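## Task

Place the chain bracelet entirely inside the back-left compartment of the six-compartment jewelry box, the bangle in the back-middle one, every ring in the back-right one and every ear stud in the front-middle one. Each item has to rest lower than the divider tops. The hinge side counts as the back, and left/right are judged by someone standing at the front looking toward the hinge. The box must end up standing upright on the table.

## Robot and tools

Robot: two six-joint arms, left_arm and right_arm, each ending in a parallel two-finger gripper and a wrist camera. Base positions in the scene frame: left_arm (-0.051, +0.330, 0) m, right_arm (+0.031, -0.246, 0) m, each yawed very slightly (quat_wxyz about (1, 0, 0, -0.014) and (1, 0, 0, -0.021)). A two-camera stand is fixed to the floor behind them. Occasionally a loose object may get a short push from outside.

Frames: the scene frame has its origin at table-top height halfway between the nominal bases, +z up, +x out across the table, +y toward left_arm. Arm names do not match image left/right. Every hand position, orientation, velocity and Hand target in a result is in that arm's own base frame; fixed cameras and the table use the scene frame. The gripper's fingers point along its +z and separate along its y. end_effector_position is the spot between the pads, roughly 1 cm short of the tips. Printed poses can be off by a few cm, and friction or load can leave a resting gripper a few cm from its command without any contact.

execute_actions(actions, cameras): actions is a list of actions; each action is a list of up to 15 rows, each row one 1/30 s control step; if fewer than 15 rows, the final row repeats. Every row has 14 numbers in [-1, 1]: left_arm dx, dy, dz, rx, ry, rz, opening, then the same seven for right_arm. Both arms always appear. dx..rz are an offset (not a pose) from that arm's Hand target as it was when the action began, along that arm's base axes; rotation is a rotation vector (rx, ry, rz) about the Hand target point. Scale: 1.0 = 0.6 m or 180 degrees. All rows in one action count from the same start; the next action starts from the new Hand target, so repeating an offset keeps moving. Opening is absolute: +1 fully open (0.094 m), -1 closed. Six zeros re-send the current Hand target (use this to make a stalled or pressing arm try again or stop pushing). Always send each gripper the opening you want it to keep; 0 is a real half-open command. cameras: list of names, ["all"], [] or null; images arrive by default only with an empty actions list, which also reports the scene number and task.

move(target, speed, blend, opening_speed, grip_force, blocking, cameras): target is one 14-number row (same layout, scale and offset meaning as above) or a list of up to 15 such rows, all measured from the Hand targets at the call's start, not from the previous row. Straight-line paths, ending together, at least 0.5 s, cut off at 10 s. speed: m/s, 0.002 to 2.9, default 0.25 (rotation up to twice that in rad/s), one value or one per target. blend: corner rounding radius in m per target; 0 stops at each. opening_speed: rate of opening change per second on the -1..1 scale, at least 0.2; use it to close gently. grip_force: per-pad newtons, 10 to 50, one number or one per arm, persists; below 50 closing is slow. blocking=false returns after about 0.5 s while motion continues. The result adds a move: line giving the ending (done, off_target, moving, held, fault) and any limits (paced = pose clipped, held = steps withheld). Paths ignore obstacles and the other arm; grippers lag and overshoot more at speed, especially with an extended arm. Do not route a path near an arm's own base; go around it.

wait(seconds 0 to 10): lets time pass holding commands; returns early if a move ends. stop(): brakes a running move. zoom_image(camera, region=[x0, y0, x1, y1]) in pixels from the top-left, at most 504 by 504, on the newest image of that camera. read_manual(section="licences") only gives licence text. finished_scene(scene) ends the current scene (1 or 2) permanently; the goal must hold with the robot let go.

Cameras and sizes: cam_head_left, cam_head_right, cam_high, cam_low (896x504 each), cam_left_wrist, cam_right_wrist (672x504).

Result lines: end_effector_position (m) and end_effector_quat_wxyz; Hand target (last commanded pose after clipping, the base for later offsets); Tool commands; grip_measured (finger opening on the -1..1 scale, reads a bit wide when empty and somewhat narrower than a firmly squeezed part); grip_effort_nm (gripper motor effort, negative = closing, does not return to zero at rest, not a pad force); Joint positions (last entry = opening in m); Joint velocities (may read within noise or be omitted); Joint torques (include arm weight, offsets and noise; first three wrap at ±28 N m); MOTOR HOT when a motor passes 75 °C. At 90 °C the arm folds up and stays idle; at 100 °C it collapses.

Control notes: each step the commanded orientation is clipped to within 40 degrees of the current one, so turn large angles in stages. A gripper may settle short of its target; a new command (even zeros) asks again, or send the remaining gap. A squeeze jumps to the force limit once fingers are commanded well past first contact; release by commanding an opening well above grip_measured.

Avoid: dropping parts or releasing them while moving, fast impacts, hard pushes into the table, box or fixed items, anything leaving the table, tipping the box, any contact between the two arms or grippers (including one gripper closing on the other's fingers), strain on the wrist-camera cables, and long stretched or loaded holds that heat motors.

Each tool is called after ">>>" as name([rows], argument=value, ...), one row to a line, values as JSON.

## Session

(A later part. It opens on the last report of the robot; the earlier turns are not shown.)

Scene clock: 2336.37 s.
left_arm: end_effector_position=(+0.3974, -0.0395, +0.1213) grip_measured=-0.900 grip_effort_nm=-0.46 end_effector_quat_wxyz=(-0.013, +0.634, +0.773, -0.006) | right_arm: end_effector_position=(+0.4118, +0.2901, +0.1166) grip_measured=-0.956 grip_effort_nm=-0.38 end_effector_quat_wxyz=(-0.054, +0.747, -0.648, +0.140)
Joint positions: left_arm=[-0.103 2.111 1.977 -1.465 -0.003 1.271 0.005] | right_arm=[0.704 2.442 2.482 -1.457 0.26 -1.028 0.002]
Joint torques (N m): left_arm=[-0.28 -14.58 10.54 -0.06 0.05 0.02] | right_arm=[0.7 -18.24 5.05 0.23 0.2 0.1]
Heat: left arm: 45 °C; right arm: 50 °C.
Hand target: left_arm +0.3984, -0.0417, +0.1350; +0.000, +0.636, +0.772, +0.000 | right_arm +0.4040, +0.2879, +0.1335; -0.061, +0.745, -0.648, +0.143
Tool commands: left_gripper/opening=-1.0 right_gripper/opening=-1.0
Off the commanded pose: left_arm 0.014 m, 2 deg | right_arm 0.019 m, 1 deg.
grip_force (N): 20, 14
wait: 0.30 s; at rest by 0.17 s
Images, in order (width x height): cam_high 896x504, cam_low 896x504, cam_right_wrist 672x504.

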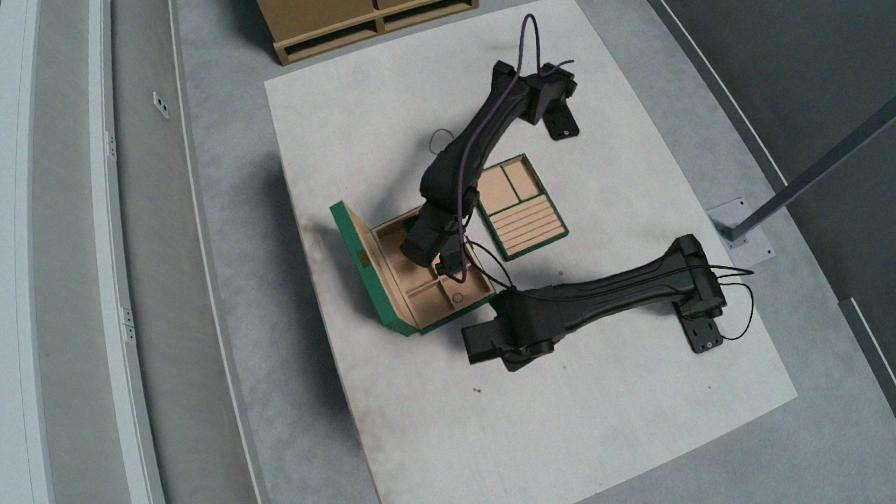

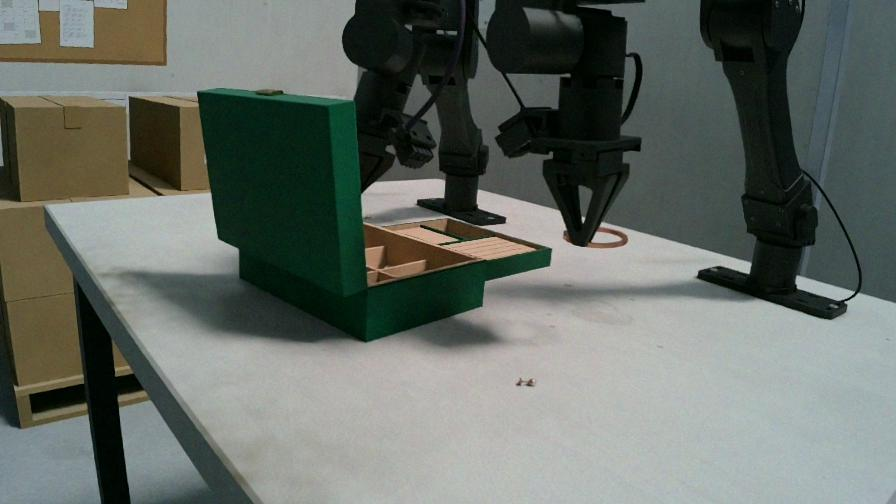

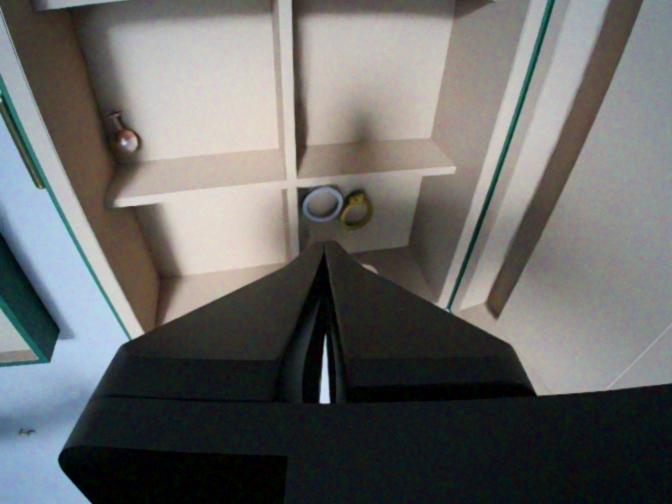

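>>> zoom_image(camera="cam_right_wrist", region=[280, 200, 420, 340])

Scaled by 3.600 from the camera's 672x504 image, which has a finer 960x720 frame.

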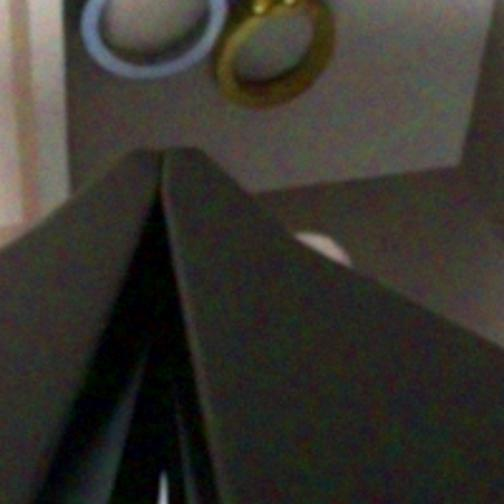

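>>> move(target=[0,0,0,0,0,0,-1.0, -0.0412,0.0518,-0.0558,0,0,0,-1.0], speed=0.1)

>>> wait(seconds=0.3, cameras=["cam_right_wrist", "cam_head_left"])

Scene clock: 2362.50 s.
left_arm: end_effector_position=(+0.3974, -0.0395, +0.1213) grip_measured=-0.900 grip_effort_nm=-0.46 end_effector_quat_wxyz=(-0.013, +0.634, +0.773, -0.006) | right_arm: end_effector_position=(+0.3764, +0.3169, +0.0748) grip_measured=-0.956 grip_effort_nm=-0.38 end_effector_quat_wxyz=(-0.029, +0.752, -0.644, +0.138)
Joint positions: left_arm=[-0.103 2.111 1.977 -1.465 -0.003 1.271 0.005] | right_arm=[0.796 2.432 2.301 -1.362 0.272 -0.94 0.002]
Joint torques (N m): left_arm=[-0.35 -14.6 10.62 -0.06 0.02 0.05] | right_arm=[0.06 -19.48 5.48 0.44 0.23 0.1]
Heat: left arm: 45 °C; right arm: 53 °C.
Hand target: left_arm +0.3985, -0.0417, +0.1350; +0.000, +0.636, +0.772, +0.000 | right_arm +0.3794, +0.3190, +0.0999; -0.060, +0.745, -0.648, +0.143
Off the commanded pose: left_arm 0.014 m, 2 deg | right_arm 0.025 m, 4 deg.
grip_force (N): 20, 14
move: off_target (left_arm, right_arm)

Scene clock: 2362.80 s.
left_arm: end_effector_position=(+0.3974, -0.0395, +0.1213) grip_measured=-0.900 grip_effort_nm=-0.46 end_effector_quat_wxyz=(-0.013, +0.634, +0.773, -0.006) | right_arm: end_effector_position=(+0.3764, +0.3170, +0.0749) grip_measured=-0.956 grip_effort_nm=-0.38 end_effector_quat_wxyz=(-0.029, +0.752, -0.644, +0.138)
Joint positions: left_arm=[-0.103 2.111 1.977 -1.465 -0.003 1.271 0.005] | right_arm=[0.796 2.432 2.301 -1.362 0.272 -0.94 0.002]
Joint torques (N m): left_arm=[-0.38 -14.64 10.56 -0.07 0.02 0.03] | right_arm=[0.08 -19.52 5.5 0.45 0.23 0.11]
Heat: left arm: 45 °C; right arm: 53 °C.
Hand target: left_arm +0.3985, -0.0417, +0.1350; +0.000, +0.636, +0.772, +0.000 | right_arm +0.3794, +0.3190, +0.0999; -0.060, +0.745, -0.648, +0.143
Tool commands: left_gripper/opening=-1.0 right_gripper/opening=-1.0
Off the commanded pose: left_arm 0.014 m, 2 deg | right_arm 0.025 m, 4 deg.
grip_force (N): 20, 14
wait: 0.30 s; at rest by 0.17 s
Images, in order (width x height): cam_head_left 896x504, cam_right_wrist 672x504.

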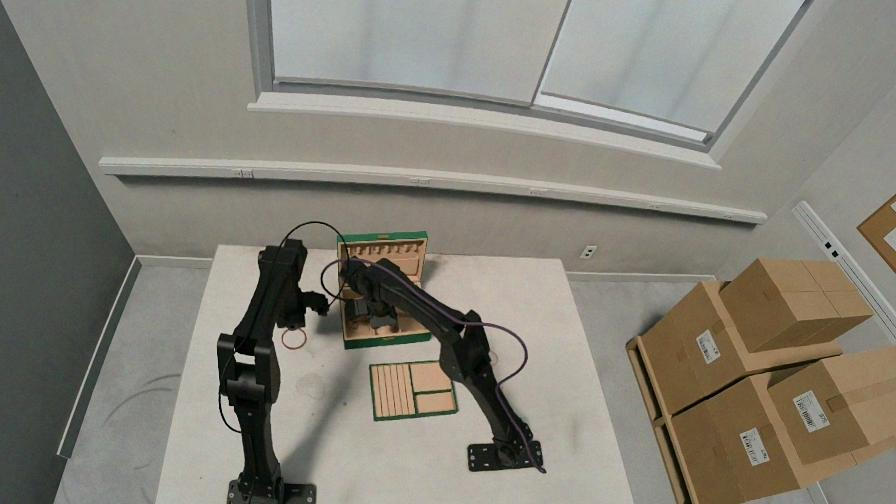

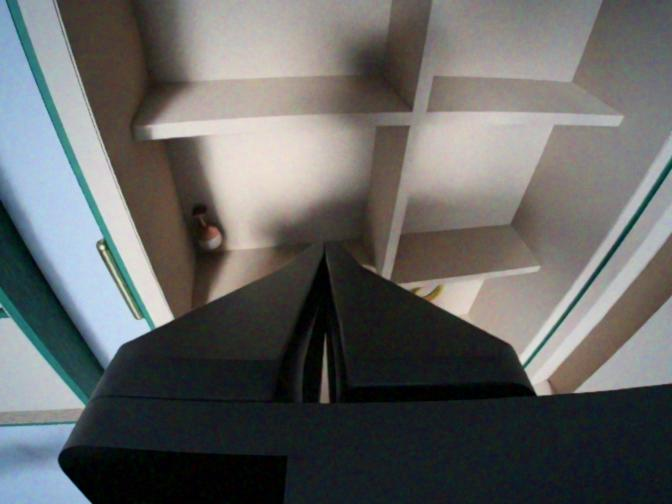

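>>> zoom_image(camera="cam_right_wrist", region=[290, 220, 410, 320])

Scaled by 4.200 from the camera's 672x504 image, which has a finer 960x720 frame.

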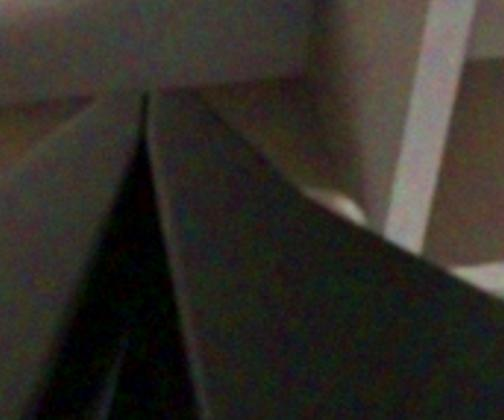

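>>> move(target=[0,0,0,0,0,0,-1.0, -0.0128,0.0008,-0.1023,-0.01399,0.01351,0,-1.0], speed=0.07)

>>> wait(seconds=0.3, cameras=["cam_right_wrist"])

Scene clock: 2431.70 s.
left_arm: end_effector_position=(+0.3974, -0.0395, +0.1213) grip_measured=-0.900 grip_effort_nm=-0.46 end_effector_quat_wxyz=(-0.013, +0.634, +0.773, -0.006) | right_arm: end_effector_position=(+0.3723, +0.3161, +0.0349) grip_measured=-0.956 grip_effort_nm=-0.38 end_effector_quat_wxyz=(-0.021, +0.751, -0.646, +0.138)
Joint positions: left_arm=[-0.103 2.111 1.977 -1.465 -0.003 1.271 0.005] | right_arm=[0.802 2.43 2.14 -1.222 0.273 -0.928 0.002]
Joint torques (N m): left_arm=[-0.35 -14.58 10.51 -0.07 0.06 0.03] | right_arm=[0.72 -15.34 5.39 0.4 0.24 0.1]
Heat: left arm: 45 °C; right arm: 63 °C.
Hand target: left_arm +0.3985, -0.0417, +0.1350; +0.000, +0.636, +0.772, +0.000 | right_arm +0.3716, +0.3196, +0.0385; -0.030, +0.750, -0.646, +0.141
Off the commanded pose: left_arm 0.014 m, 2 deg | right_arm 0.005 m, 1 deg.
grip_force (N): 20, 14
move: off_target (left_arm)

Scene clock: 2432.00 s.
left_arm: end_effector_position=(+0.3974, -0.0395, +0.1213) grip_measured=-0.900 grip_effort_nm=-0.46 end_effector_quat_wxyz=(-0.013, +0.634, +0.773, -0.006) | right_arm: end_effector_position=(+0.3724, +0.3162, +0.0349) grip_measured=-0.956 grip_effort_nm=-0.38 end_effector_quat_wxyz=(-0.021, +0.751, -0.646, +0.138)
Joint positions: left_arm=[-0.103 2.111 1.977 -1.465 -0.003 1.271 0.005] | right_arm=[0.802 2.43 2.14 -1.221 0.273 -0.928 0.002]
Joint torques (N m): left_arm=[-0.34 -14.76 10.48 -0.09 0.06 0.02] | right_arm=[0.69 -15.31 5.39 0.42 0.24 0.11]
Heat: left arm: 45 °C; right arm: 63 °C.
Hand target: left_arm +0.3985, -0.0417, +0.1350; +0.000, +0.636, +0.772, +0.000 | right_arm +0.3716, +0.3196, +0.0385; -0.030, +0.750, -0.646, +0.141
Tool commands: left_gripper/opening=-1.0 right_gripper/opening=-1.0
Off the commanded pose: left_arm 0.014 m, 2 deg | right_arm 0.005 m, 1 deg.
grip_force (N): 20, 14
wait: 0.30 s; at rest by 0.17 s
Images, in order (width x height): cam_right_wrist 672x504.

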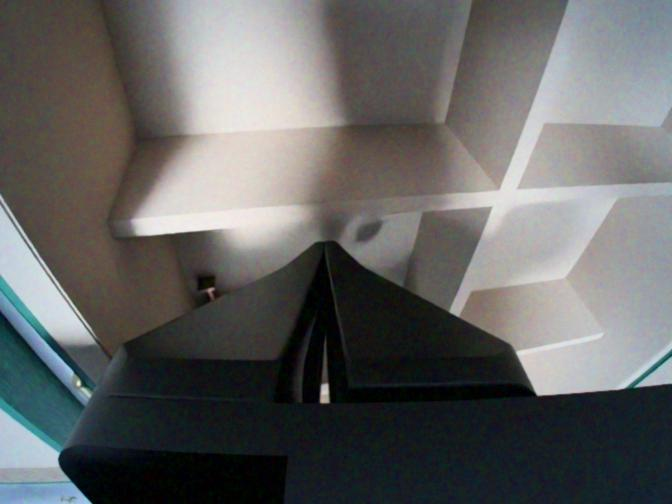

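>>> move(target=[0,0,0,0,0,0,-1.0, 0,0,0,0,0,0,-0.7], opening_speed=0.4)

>>> wait(seconds=0.3, cameras=["cam_right_wrist"])

Scene clock: 2438.77 s.
left_arm: end_effector_position=(+0.3974, -0.0395, +0.1213) grip_measured=-0.900 grip_effort_nm=-0.46 end_effector_quat_wxyz=(-0.013, +0.634, +0.773, -0.006) | right_arm: end_effector_position=(+0.3724, +0.3162, +0.0349) grip_measured=-0.702 grip_effort_nm=0.08 end_effector_quat_wxyz=(-0.021, +0.751, -0.646, +0.138)
Joint positions: left_arm=[-0.103 2.111 1.977 -1.465 -0.003 1.271 0.005] | right_arm=[0.802 2.43 2.14 -1.221 0.273 -0.927 0.014]
Joint torques (N m): left_arm=[-0.35 -14.72 10.48 -0.06 0.03 0.01] | right_arm=[0.7 -15.32 5.38 0.41 0.23 0.1]
Heat: left arm: 45 °C; right arm: 58 °C.
Hand target: left_arm +0.3985, -0.0417, +0.1350; +0.000, +0.636, +0.772, +0.000 | right_arm +0.3716, +0.3196, +0.0385; -0.030, +0.750, -0.646, +0.141
Off the commanded pose: left_arm 0.014 m, 2 deg | right_arm 0.005 m, 1 deg.
grip_force (N): 20, 14
move: off_target (left_arm)

Scene clock: 2439.07 s.
left_arm: end_effector_position=(+0.3974, -0.0395, +0.1213) grip_measured=-0.900 grip_effort_nm=-0.46 end_effector_quat_wxyz=(-0.013, +0.634, +0.773, -0.006) | right_arm: end_effector_position=(+0.3724, +0.3162, +0.0349) grip_measured=-0.702 grip_effort_nm=0.08 end_effector_quat_wxyz=(-0.021, +0.751, -0.646, +0.138)
Joint positions: left_arm=[-0.103 2.111 1.977 -1.465 -0.003 1.271 0.005] | right_arm=[0.802 2.43 2.14 -1.221 0.273 -0.927 0.014]
Joint torques (N m): left_arm=[-0.35 -14.71 10.54 -0.06 0.02 0.01] | right_arm=[0.72 -15.35 5.39 0.41 0.23 0.11]
Heat: left arm: 45 °C; right arm: 58 °C.
Hand target: left_arm +0.3985, -0.0417, +0.1350; +0.000, +0.636, +0.772, +0.000 | right_arm +0.3716, +0.3196, +0.0385; -0.030, +0.750, -0.646, +0.141
Tool commands: left_gripper/opening=-1.0 right_gripper/opening=-0.7
Off the commanded pose: left_arm 0.014 m, 2 deg | right_arm 0.005 m, 1 deg.
grip_force (N): 20, 14
wait: 0.30 s; at rest by 0.17 s
Images, in order (width x height): cam_right_wrist 672x504.

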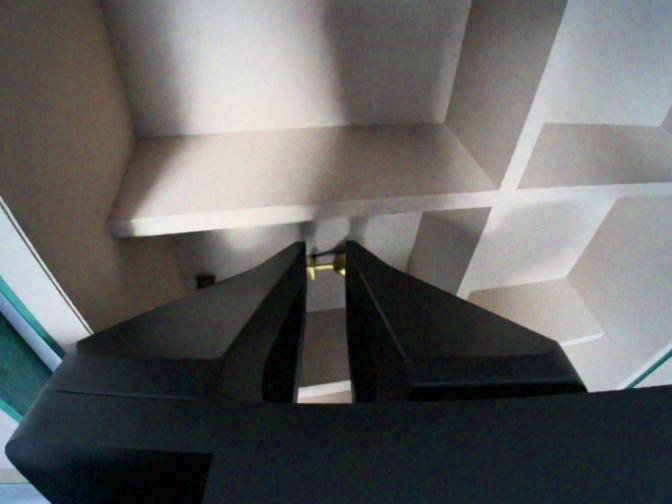

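>>> move([
  [0,0,0,0,0,0,-1.0, 0,0,0.01,0,0,0,-0.7],
  [0,0,0,0,0,0,-1.0, 0,0,0.01,0,0,0,-0.3],
  [0,0,0,0,0,0,-1.0, -0.01,-0.005,0.15,0,0,0,-0.3],
], speed=[0.05, 0.05, 0.12])

>>> wait(seconds=0.3, cameras=["cam_right_wrist"])

Scene clock: 2447.70 s.
left_arm: end_effector_position=(+0.3974, -0.0395, +0.1213) grip_measured=-0.900 grip_effort_nm=-0.46 end_effector_quat_wxyz=(-0.013, +0.634, +0.773, -0.006) | right_arm: end_effector_position=(+0.3681, +0.3143, +0.1195) grip_measured=-0.302 grip_effort_nm=0.08 end_effector_quat_wxyz=(-0.032, +0.751, -0.645, +0.139)
Joint positions: left_arm=[-0.103 2.111 1.977 -1.465 -0.003 1.271 0.005] | right_arm=[0.806 2.43 2.478 -1.536 0.275 -0.927 0.033]
Joint torques (N m): left_arm=[-0.34 -14.64 10.55 -0.09 0.07 0.01] | right_arm=[0.73 -14.42 8.44 0.1 0.22 0.1]
Heat: left arm: 45 °C; right arm: 55 °C.
Hand target: left_arm +0.3985, -0.0417, +0.1350; +0.000, +0.636, +0.772, +0.000 | right_arm +0.3656, +0.3166, +0.1286; -0.030, +0.750, -0.646, +0.141
Off the commanded pose: left_arm 0.014 m, 2 deg | right_arm 0.010 m, 0 deg.
joint sent to its limit (right arm) — joint 4 (wrist pitch), lower limit. The joint targets still meet the commanded pose.
grip_force (N): 20, 14
move: off_target (left_arm)

Scene clock: 2448.00 s.
left_arm: end_effector_position=(+0.3974, -0.0395, +0.1213) grip_measured=-0.900 grip_effort_nm=-0.46 end_effector_quat_wxyz=(-0.013, +0.634, +0.773, -0.006) | right_arm: end_effector_position=(+0.3681, +0.3143, +0.1195) grip_measured=-0.302 grip_effort_nm=0.08 end_effector_quat_wxyz=(-0.032, +0.751, -0.645, +0.139)
Joint positions: left_arm=[-0.103 2.111 1.977 -1.465 -0.003 1.271 0.005] | right_arm=[0.806 2.43 2.478 -1.536 0.275 -0.927 0.033]
Joint torques (N m): left_arm=[-0.36 -14.68 10.55 -0.05 0.03 0.01] | right_arm=[0.73 -14.42 8.43 0.1 0.22 0.09]
Heat: left arm: 45 °C; right arm: 54 °C.
Hand target: left_arm +0.3985, -0.0417, +0.1350; +0.000, +0.636, +0.772, +0.000 | right_arm +0.3656, +0.3166, +0.1286; -0.030, +0.750, -0.646, +0.141
Tool commands: left_gripper/opening=-1.0 right_gripper/opening=-0.3
Off the commanded pose: left_arm 0.014 m, 2 deg | right_arm 0.010 m, 0 deg.
grip_force (N): 20, 14
wait: 0.30 s; at rest by 0.17 s
Images, in order (width x height): cam_right_wrist 672x504.

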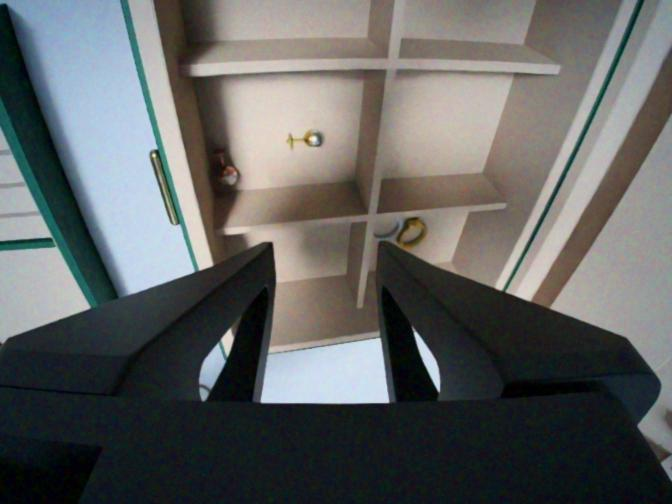

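>>> move([
  [0,0,0.07,0,0,0,-1.0, -0.02,-0.03,0.06,0,0,0,-0.3],
  [0,0,0.07,0,0,0,-1.0, -0.2593,-0.5427,0.0557,0.11022,0.00484,-0.64773,-0.4],
], speed=[0.15, 0.25], blend=[0.02, 0], cameras=["cam_head_left", "cam_right_wrist", "cam_left_wrist"])

Scene clock: 2585.13 s.
left_arm: end_effector_position=(+0.4004, -0.0398, +0.1600) grip_measured=-0.900 grip_effort_nm=-0.46 end_effector_quat_wxyz=(+0.011, +0.634, +0.773, +0.009) | right_arm: end_effector_position=(+0.2155, -0.0084, +0.1605) grip_measured=-0.398 grip_effort_nm=-0.11 end_effector_quat_wxyz=(-0.004, +0.158, +0.987, -0.003)
Joint positions: left_arm=[-0.103 2.092 2.104 -1.555 -0.003 1.271 0.005] | right_arm=[-0.04 1.372 1.266 -1.473 0.005 0.278 0.028]
Joint torques (N m): left_arm=[-0.39 -15.38 9.87 0.05 0.06 0.04] | right_arm=[-0.58 -6.87 5.16 0.08 -0.07 0.11]
Heat: left arm: 46 °C; right arm: 47 °C.
Hand target: left_arm +0.3985, -0.0417, +0.1769; +0.000, +0.636, +0.772, +0.000 | right_arm +0.2099, -0.0090, +0.1621; +0.000, +0.166, +0.986, -0.001
Off the commanded pose: left_arm 0.017 m, 2 deg | right_arm 0.006 m, 1 deg.
joint sent to its limit (left arm) — joint 4 (wrist pitch), lower limit. The joint targets are off in orientation, not in position.
grip_force (N): 20, 14
move: off_target (left_arm)
Images, in order (width x height): cam_head_left 896x504, cam_left_wrist 672x504, cam_right_wrist 672x504.

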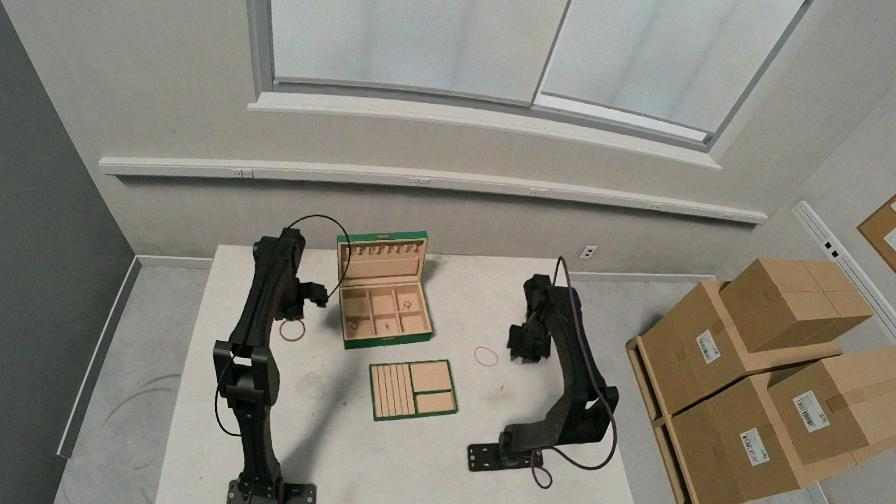

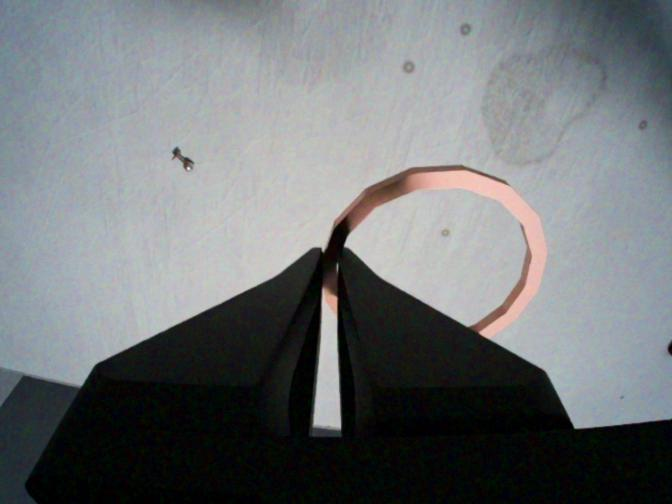

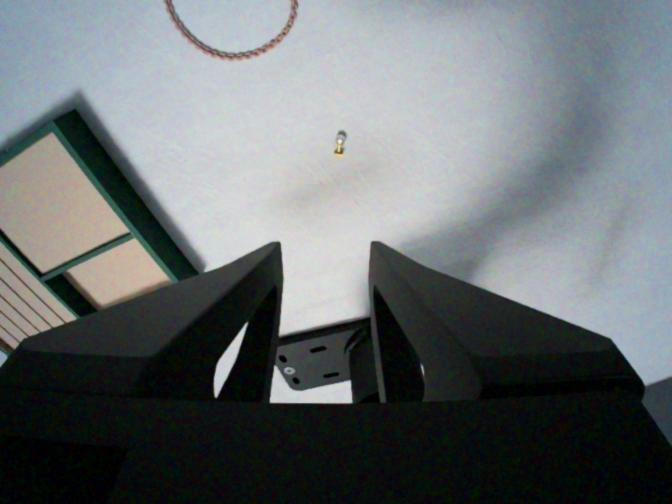

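>>> move(target=[0.1085,-0.2427,-0.0115,-0.06839,-0.18208,-0.01522,-1.0, -0.0098,-0.0075,-0.1868,0,0,0,-0.4], speed=[0.15], cameras=["cam_head_left", "cam_right_wrist", "cam_left_wrist"])

Scene clock: 2602.70 s.
left_arm: end_effector_position=(+0.4675, -0.1888, +0.1567) grip_measured=-0.900 grip_effort_nm=-0.46 end_effector_quat_wxyz=(+0.272, +0.631, +0.721, +0.092) | right_arm: end_effector_position=(+0.2040, -0.0123, +0.0538) grip_measured=-0.398 grip_effort_nm=-0.11 end_effector_quat_wxyz=(-0.001, +0.165, +0.986, -0.003)
Joint positions: left_arm=[-0.385 1.935 1.698 -0.751 0.004 1.052 0.005] | right_arm=[-0.061 1.356 0.826 -1.044 0.005 0.27 0.028]
Joint torques (N m): left_arm=[-0.09 -15.95 7.88 1.26 -0.05 -0.09] | right_arm=[-0.7 -3.84 5.14 0.34 -0.06 -0.03]
Heat: left arm: 48 °C; right arm: 46 °C.
Hand target: left_arm +0.4635, -0.1873, +0.1701; +0.284, +0.625, +0.721, +0.097 | right_arm +0.2042, -0.0136, +0.0500; +0.000, +0.166, +0.986, -0.001
Off the commanded pose: left_arm 0.014 m, 2 deg | right_arm 0.004 m, 0 deg.
grip_force (N): 20, 14
move: off_target (left_arm)
Images, in order (width x height): cam_head_left 896x504, cam_left_wrist 672x504, cam_right_wrist 672x504.

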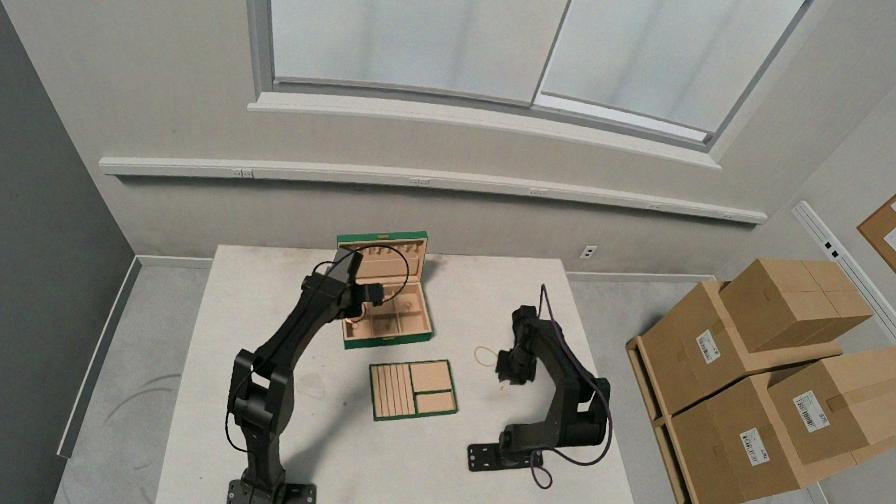

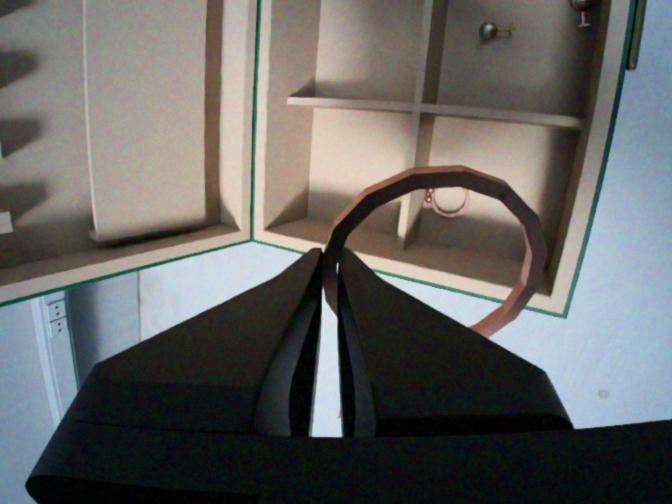

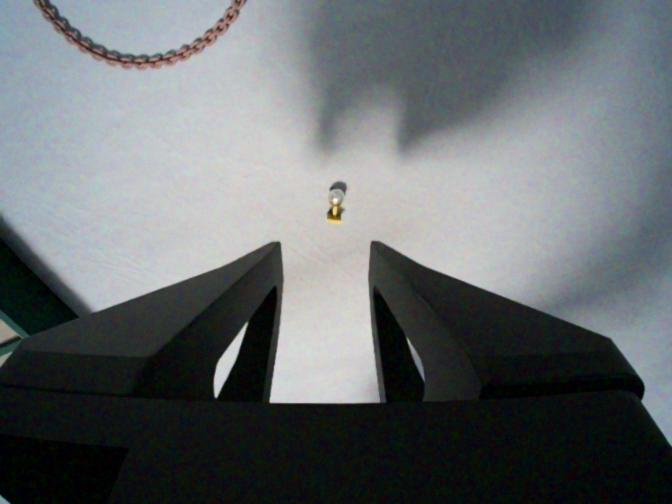

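>>> zoom_image(camera="cam_left_wrist", region=[240, 0, 640, 300])

Scaled by 1.260 from the camera's 672x504 image, which has a finer 960x720 frame.

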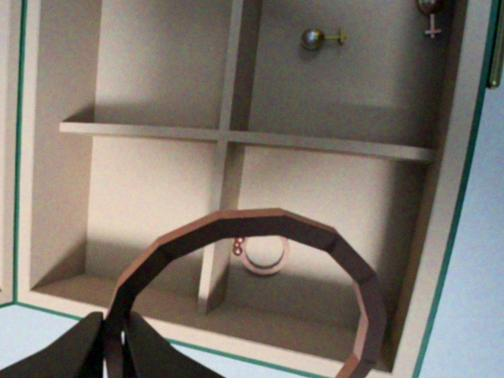

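>>> move(target=[0.1358,-0.1245,-0.0202,-0.00742,0.00277,-0.00893,-1.0, 0.003,-0.0053,-0.0625,0,0,0,-0.4], speed=[0.12], cameras=["cam_right_wrist", "cam_left_wrist"])

Scene clock: 2709.47 s.
left_arm: end_effector_position=(+0.5435, -0.2590, +0.1728) grip_measured=-0.900 grip_effort_nm=-0.46 end_effector_quat_wxyz=(+0.303, +0.631, +0.709, +0.087) | right_arm: end_effector_position=(+0.2070, -0.0155, +0.0177) grip_measured=-0.398 grip_effort_nm=-0.11 end_effector_quat_wxyz=(+0.003, +0.165, +0.986, -0.002)
Joint positions: left_arm=[-0.446 2.375 2.423 -0.977 0.001 1.009 0.005] | right_arm=[-0.076 1.419 0.722 -0.869 0.005 0.255 0.028]
Joint torques (N m): left_arm=[-0.31 -12.41 12.01 1.17 -0.02 -0.08] | right_arm=[-0.75 -3.38 4.83 0.35 -0.06 -0.04]
Heat: left arm: 46 °C; right arm: 37 °C.
Hand target: left_arm +0.5451, -0.2620, +0.1580; +0.290, +0.632, +0.714, +0.082 | right_arm +0.2059, -0.0168, +0.0125; +0.000, +0.166, +0.986, -0.001
Off the commanded pose: left_arm 0.015 m, 2 deg | right_arm 0.005 m, 0 deg.
grip_force (N): 20, 14
move: off_target (left_arm)
Images, in order (width x height): cam_left_wrist 672x504, cam_right_wrist 672x504.

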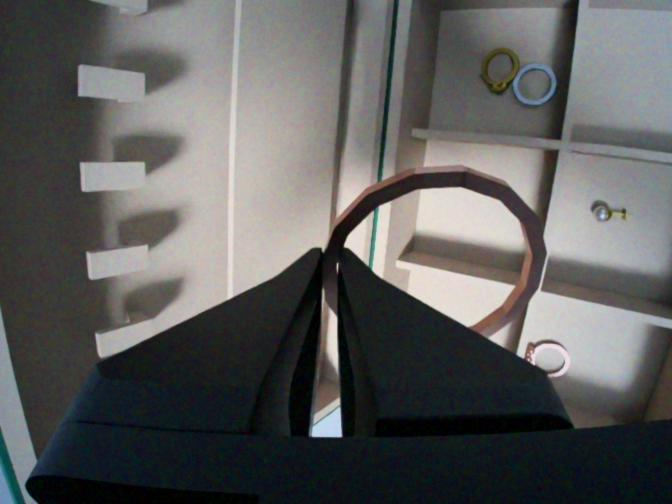

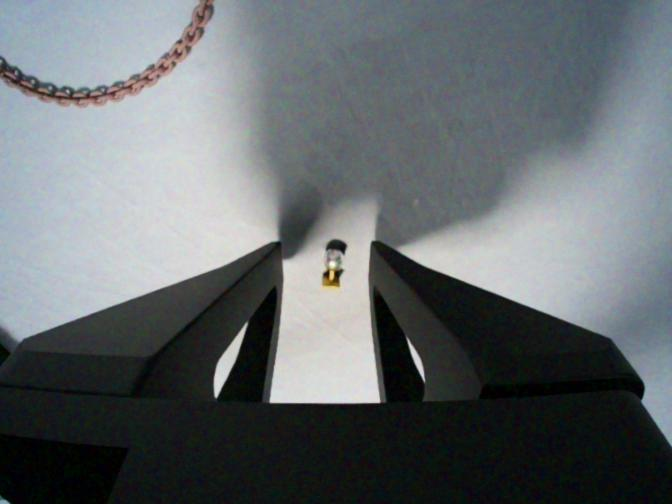

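>>> zoom_image(camera="cam_left_wrist", region=[340, 100, 672, 400])

Scaled by 1.518 from the camera's 672x504 image, which has a finer 960x720 frame.

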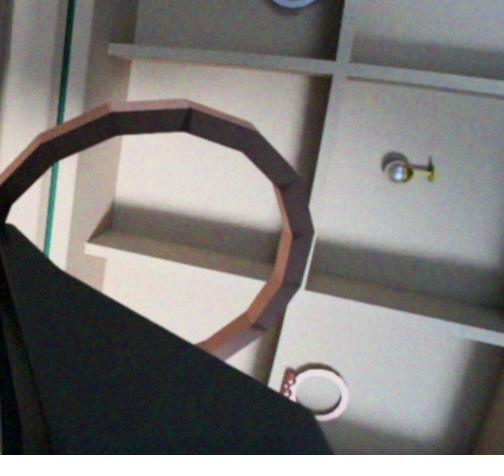

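>>> move(target=[0.0182,-0.0117,-0.1167,0.01033,0.02634,0.00399,-1.0, 0,0,0,0,0,0,-1.0], speed=[0.08], cameras=["cam_right_wrist", "cam_left_wrist"])

Scene clock: 2849.53 s.
left_arm: end_effector_position=(+0.5569, -0.2652, +0.1041) grip_measured=-0.900 grip_effort_nm=-0.46 end_effector_quat_wxyz=(+0.264, +0.633, +0.724, +0.073) | right_arm: end_effector_position=(+0.2070, -0.0155, +0.0177) grip_measured=-0.956 grip_effort_nm=-0.38 end_effector_quat_wxyz=(+0.003, +0.165, +0.986, -0.002)
Joint positions: left_arm=[-0.446 2.539 2.494 -0.971 0 0.991 0.005] | right_arm=[-0.076 1.419 0.722 -0.869 0.005 0.255 0.002]
Joint torques (N m): left_arm=[-0.73 -13.48 11.95 1.05 -0.03 -0.08] | right_arm=[-0.75 -3.34 4.86 0.36 -0.07 -0.02]
Heat: left arm: 43 °C; right arm: 32 °C.
Hand target: left_arm +0.5561, -0.2690, +0.0881; +0.250, +0.634, +0.728, +0.069 | right_arm +0.2059, -0.0167, +0.0125; +0.000, +0.166, +0.986, -0.001
Off the commanded pose: left_arm 0.017 m, 2 deg | right_arm 0.005 m, 0 deg.
grip_force (N): 20, 14
move: off_target (left_arm)
Images, in order (width x height): cam_left_wrist 672x504, cam_right_wrist 672x504.

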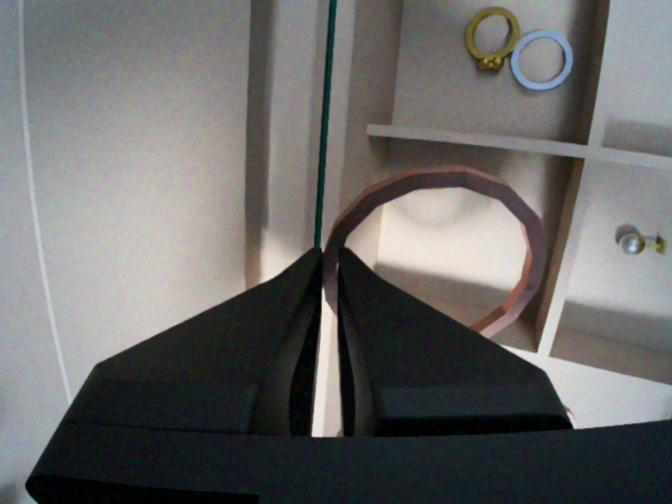

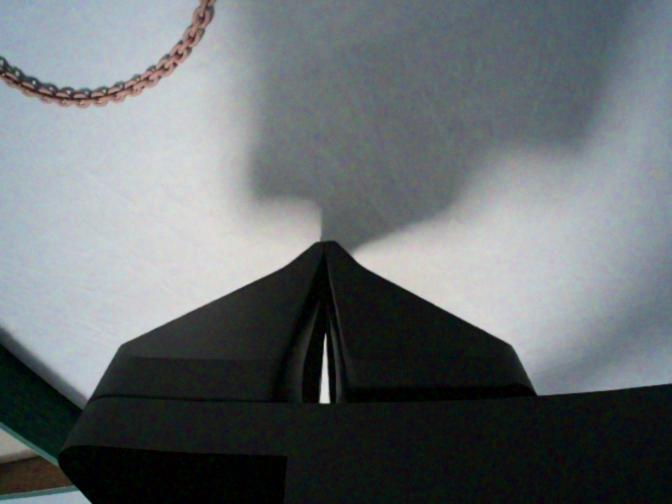

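>>> execute_actions(actions=[], cameras=["all"])

Scene clock: 2883.33 s.
left_arm: end_effector_position=(+0.5569, -0.2652, +0.1041) grip_measured=-0.900 grip_effort_nm=-0.46 end_effector_quat_wxyz=(+0.264, +0.633, +0.724, +0.073) | right_arm: end_effector_position=(+0.2070, -0.0155, +0.0177) grip_measured=-0.956 grip_effort_nm=-0.38 end_effector_quat_wxyz=(+0.003, +0.165, +0.986, -0.002)
Joint positions: left_arm=[-0.446 2.539 2.494 -0.971 0 0.991 0.005] | right_arm=[-0.076 1.419 0.722 -0.869 0.005 0.255 0.002]
Joint velocities: within noise
Joint torques (N m): left_arm=[-0.8 -13.49 11.88 1.07 -0.04 -0.11] | right_arm=[-0.72 -3.36 4.82 0.34 -0.07 -0.03]
Heat: left arm: 47 °C; right arm: 32 °C.
Hand target: left_arm +0.5561, -0.2690, +0.0881; +0.250, +0.634, +0.728, +0.069 | right_arm +0.2059, -0.0167, +0.0125; +0.000, +0.166, +0.986, -0.001
Tool commands: left_gripper/opening=-1.0 right_gripper/opening=-1.0
Off the commanded pose: left_arm 0.017 m, 2 deg | right_arm 0.005 m, 0 deg.
grip_force (N): 20, 14

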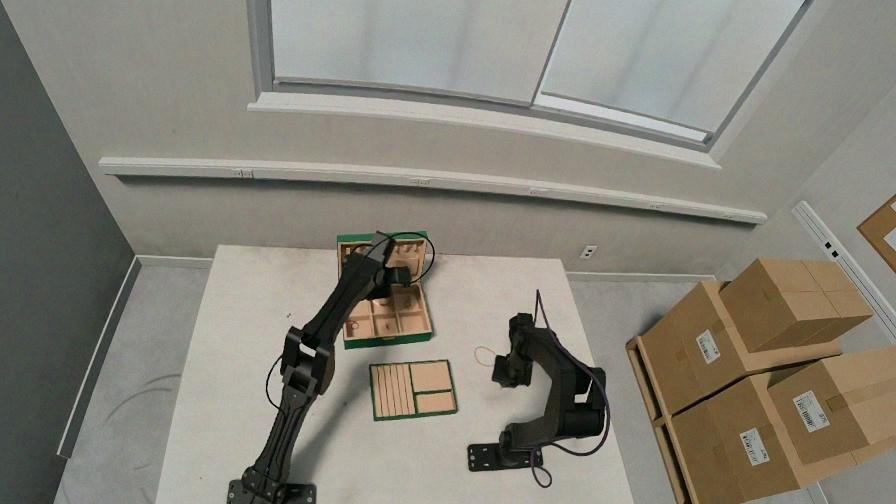

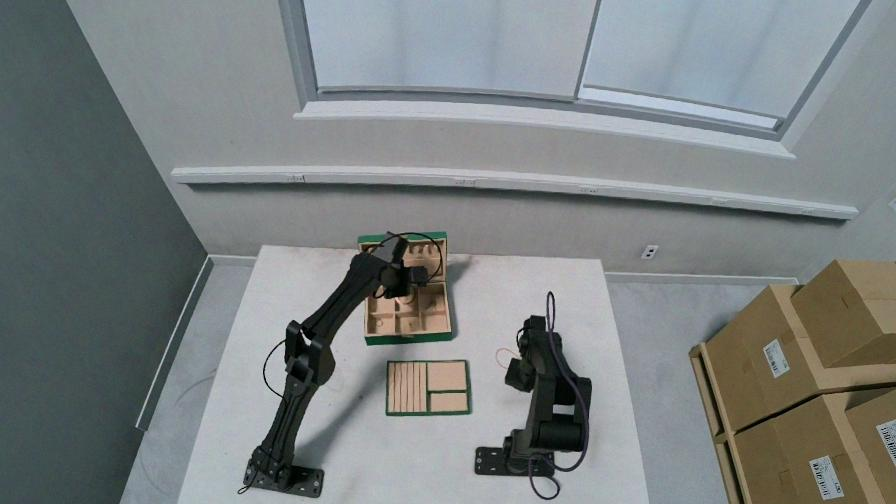

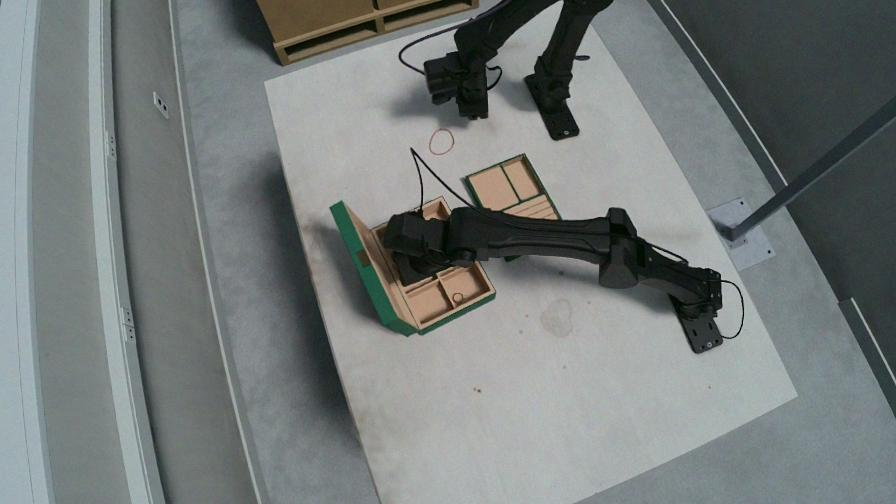

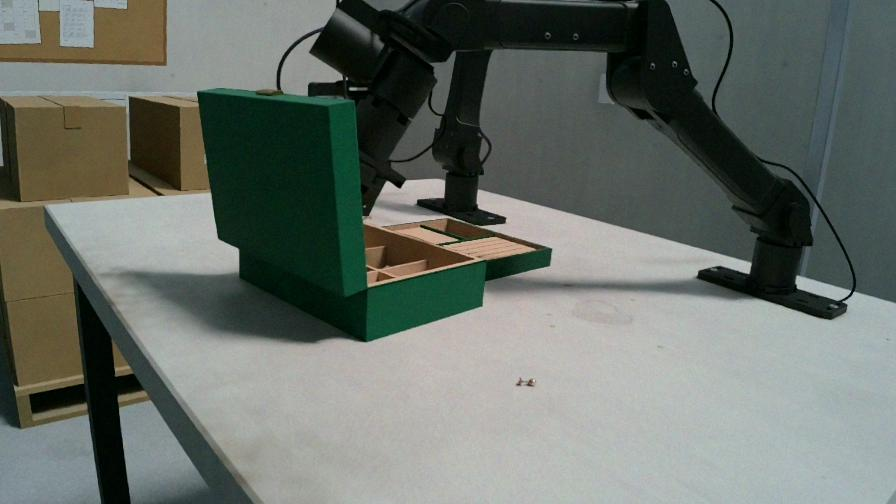

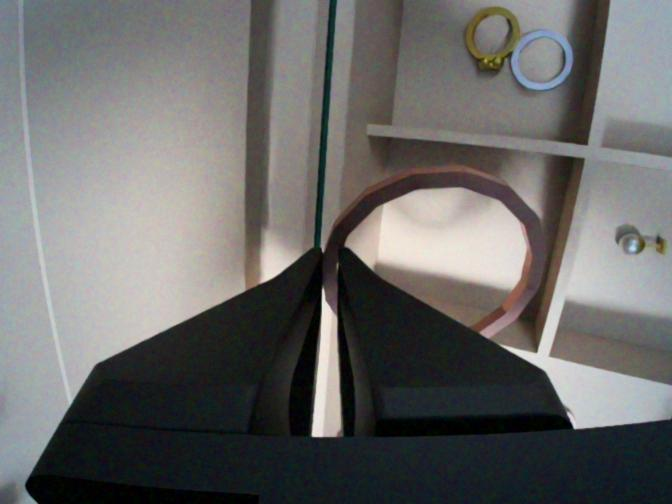

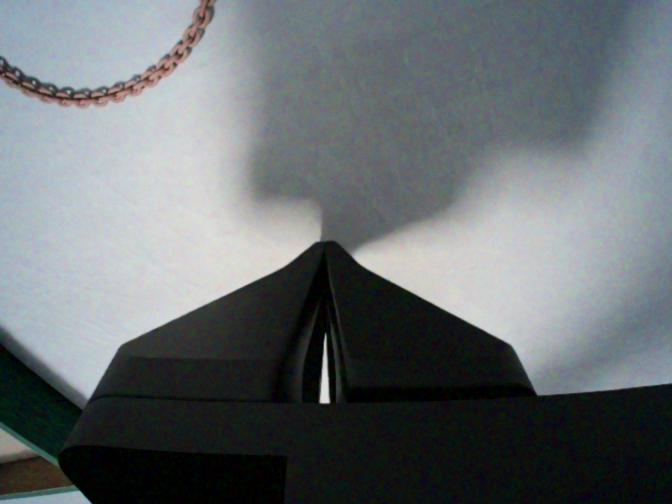

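>>> move(target=[0, 0, -0.05, 0, 0, 0, -1.0, 0, 0, 0.15, 0, 0, 0, -1.0], speed=0.08, cameras=["cam_left_wrist", "cam_right_wrist"])

Scene clock: 2945.30 s.
left_arm: end_effector_position=(+0.5600, -0.2668, +0.0741) grip_measured=-0.900 grip_effort_nm=-0.46 end_effector_quat_wxyz=(+0.263, +0.633, +0.724, +0.073) | right_arm: end_effector_position=(+0.2005, -0.0150, +0.0901) grip_measured=-0.956 grip_effort_nm=-0.38 end_effector_quat_wxyz=(-0.020, +0.164, +0.986, -0.004)
Joint positions: left_arm=[-0.446 2.539 2.375 -0.855 0 0.991 0.005] | right_arm=[-0.076 1.347 0.966 -1.229 0.005 0.255 0.002]
Joint torques (N m): left_arm=[-0.76 -15.47 7.94 1.24 -0.02 -0.07] | right_arm=[-0.7 -6.35 9.48 -0.08 -0.06 -0.03]
Heat: left arm: 48 °C; right arm: 31 °C.
Hand target: left_arm +0.5560, -0.2690, +0.0580; +0.250, +0.635, +0.728, +0.069 | right_arm +0.2059, -0.0168, +0.1025; +0.000, +0.166, +0.986, -0.001
Off the commanded pose: left_arm 0.017 m, 2 deg | right_arm 0.014 m, 2 deg.
grip_force (N): 20, 14
move: off_target (left_arm, right_arm)
Images, in order (width x height): cam_left_wrist 672x504, cam_right_wrist 672x504.

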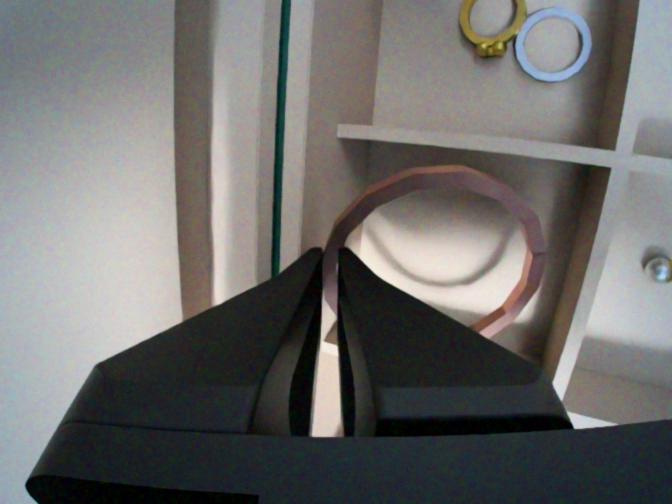

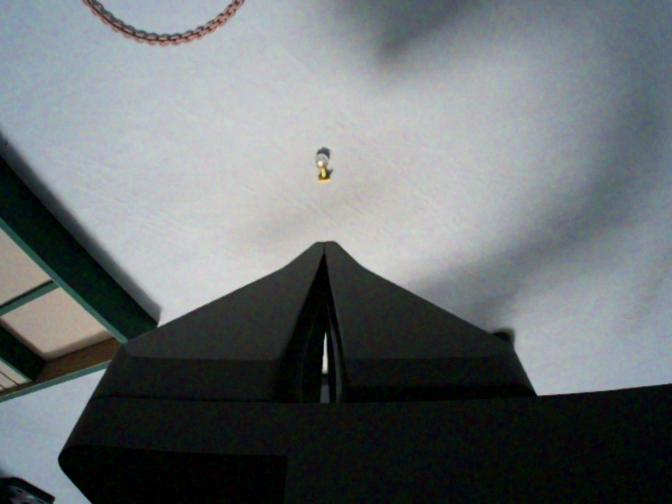

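>>> move(target=[-0.006, 0, -0.045, 0, 0, 0, -1.0, 0, 0, 0, 0, 0, 0, -1.0], speed=0.08, cameras=["cam_left_wrist", "cam_low"])

Scene clock: 2987.20 s.
left_arm: end_effector_position=(+0.5579, -0.2683, +0.0398) grip_measured=-0.900 grip_effort_nm=-0.46 end_effector_quat_wxyz=(+0.259, +0.634, +0.725, +0.072) | right_arm: end_effector_position=(+0.2003, -0.0150, +0.0901) grip_measured=-0.956 grip_effort_nm=-0.38 end_effector_quat_wxyz=(-0.020, +0.164, +0.986, -0.004)
Joint positions: left_arm=[-0.45 2.539 2.243 -0.73 -0.001 0.988 0.005] | right_arm=[-0.076 1.347 0.966 -1.23 0.005 0.255 0.002]
Joint torques (N m): left_arm=[-0.65 -16.64 7.53 1.2 0 -0.09] | right_arm=[-0.75 -6.37 9.47 -0.09 -0.06 -0.03]
Heat: left arm: 52 °C; right arm: 34 °C.
Hand target: left_arm +0.5524, -0.2690, +0.0310; +0.249, +0.635, +0.728, +0.069 | right_arm +0.2059, -0.0167, +0.1025; +0.000, +0.166, +0.986, -0.001
Off the commanded pose: left_arm 0.010 m, 1 deg | right_arm 0.014 m, 2 deg.
grip_force (N): 20, 14
move: off_target (right_arm)
Images, in order (width x height): cam_low 896x504, cam_left_wrist 672x504.

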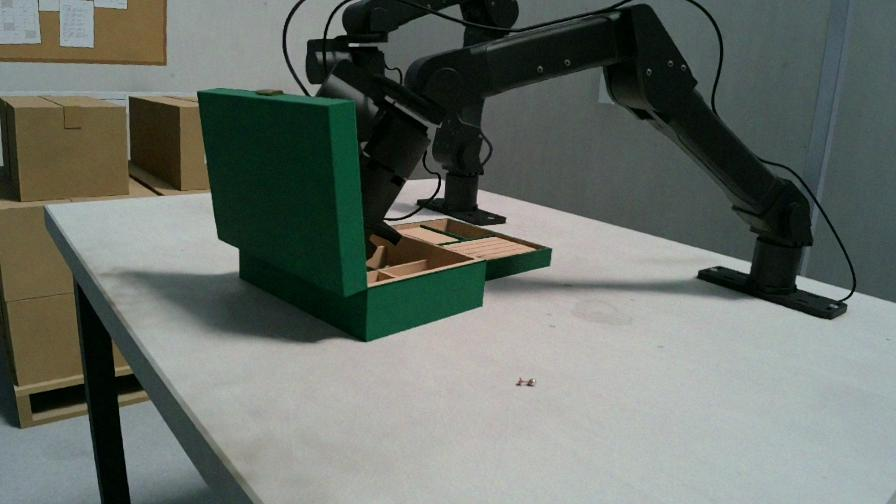

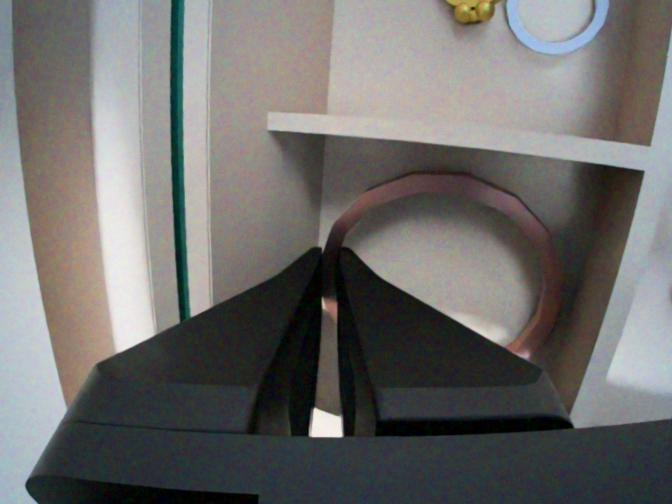

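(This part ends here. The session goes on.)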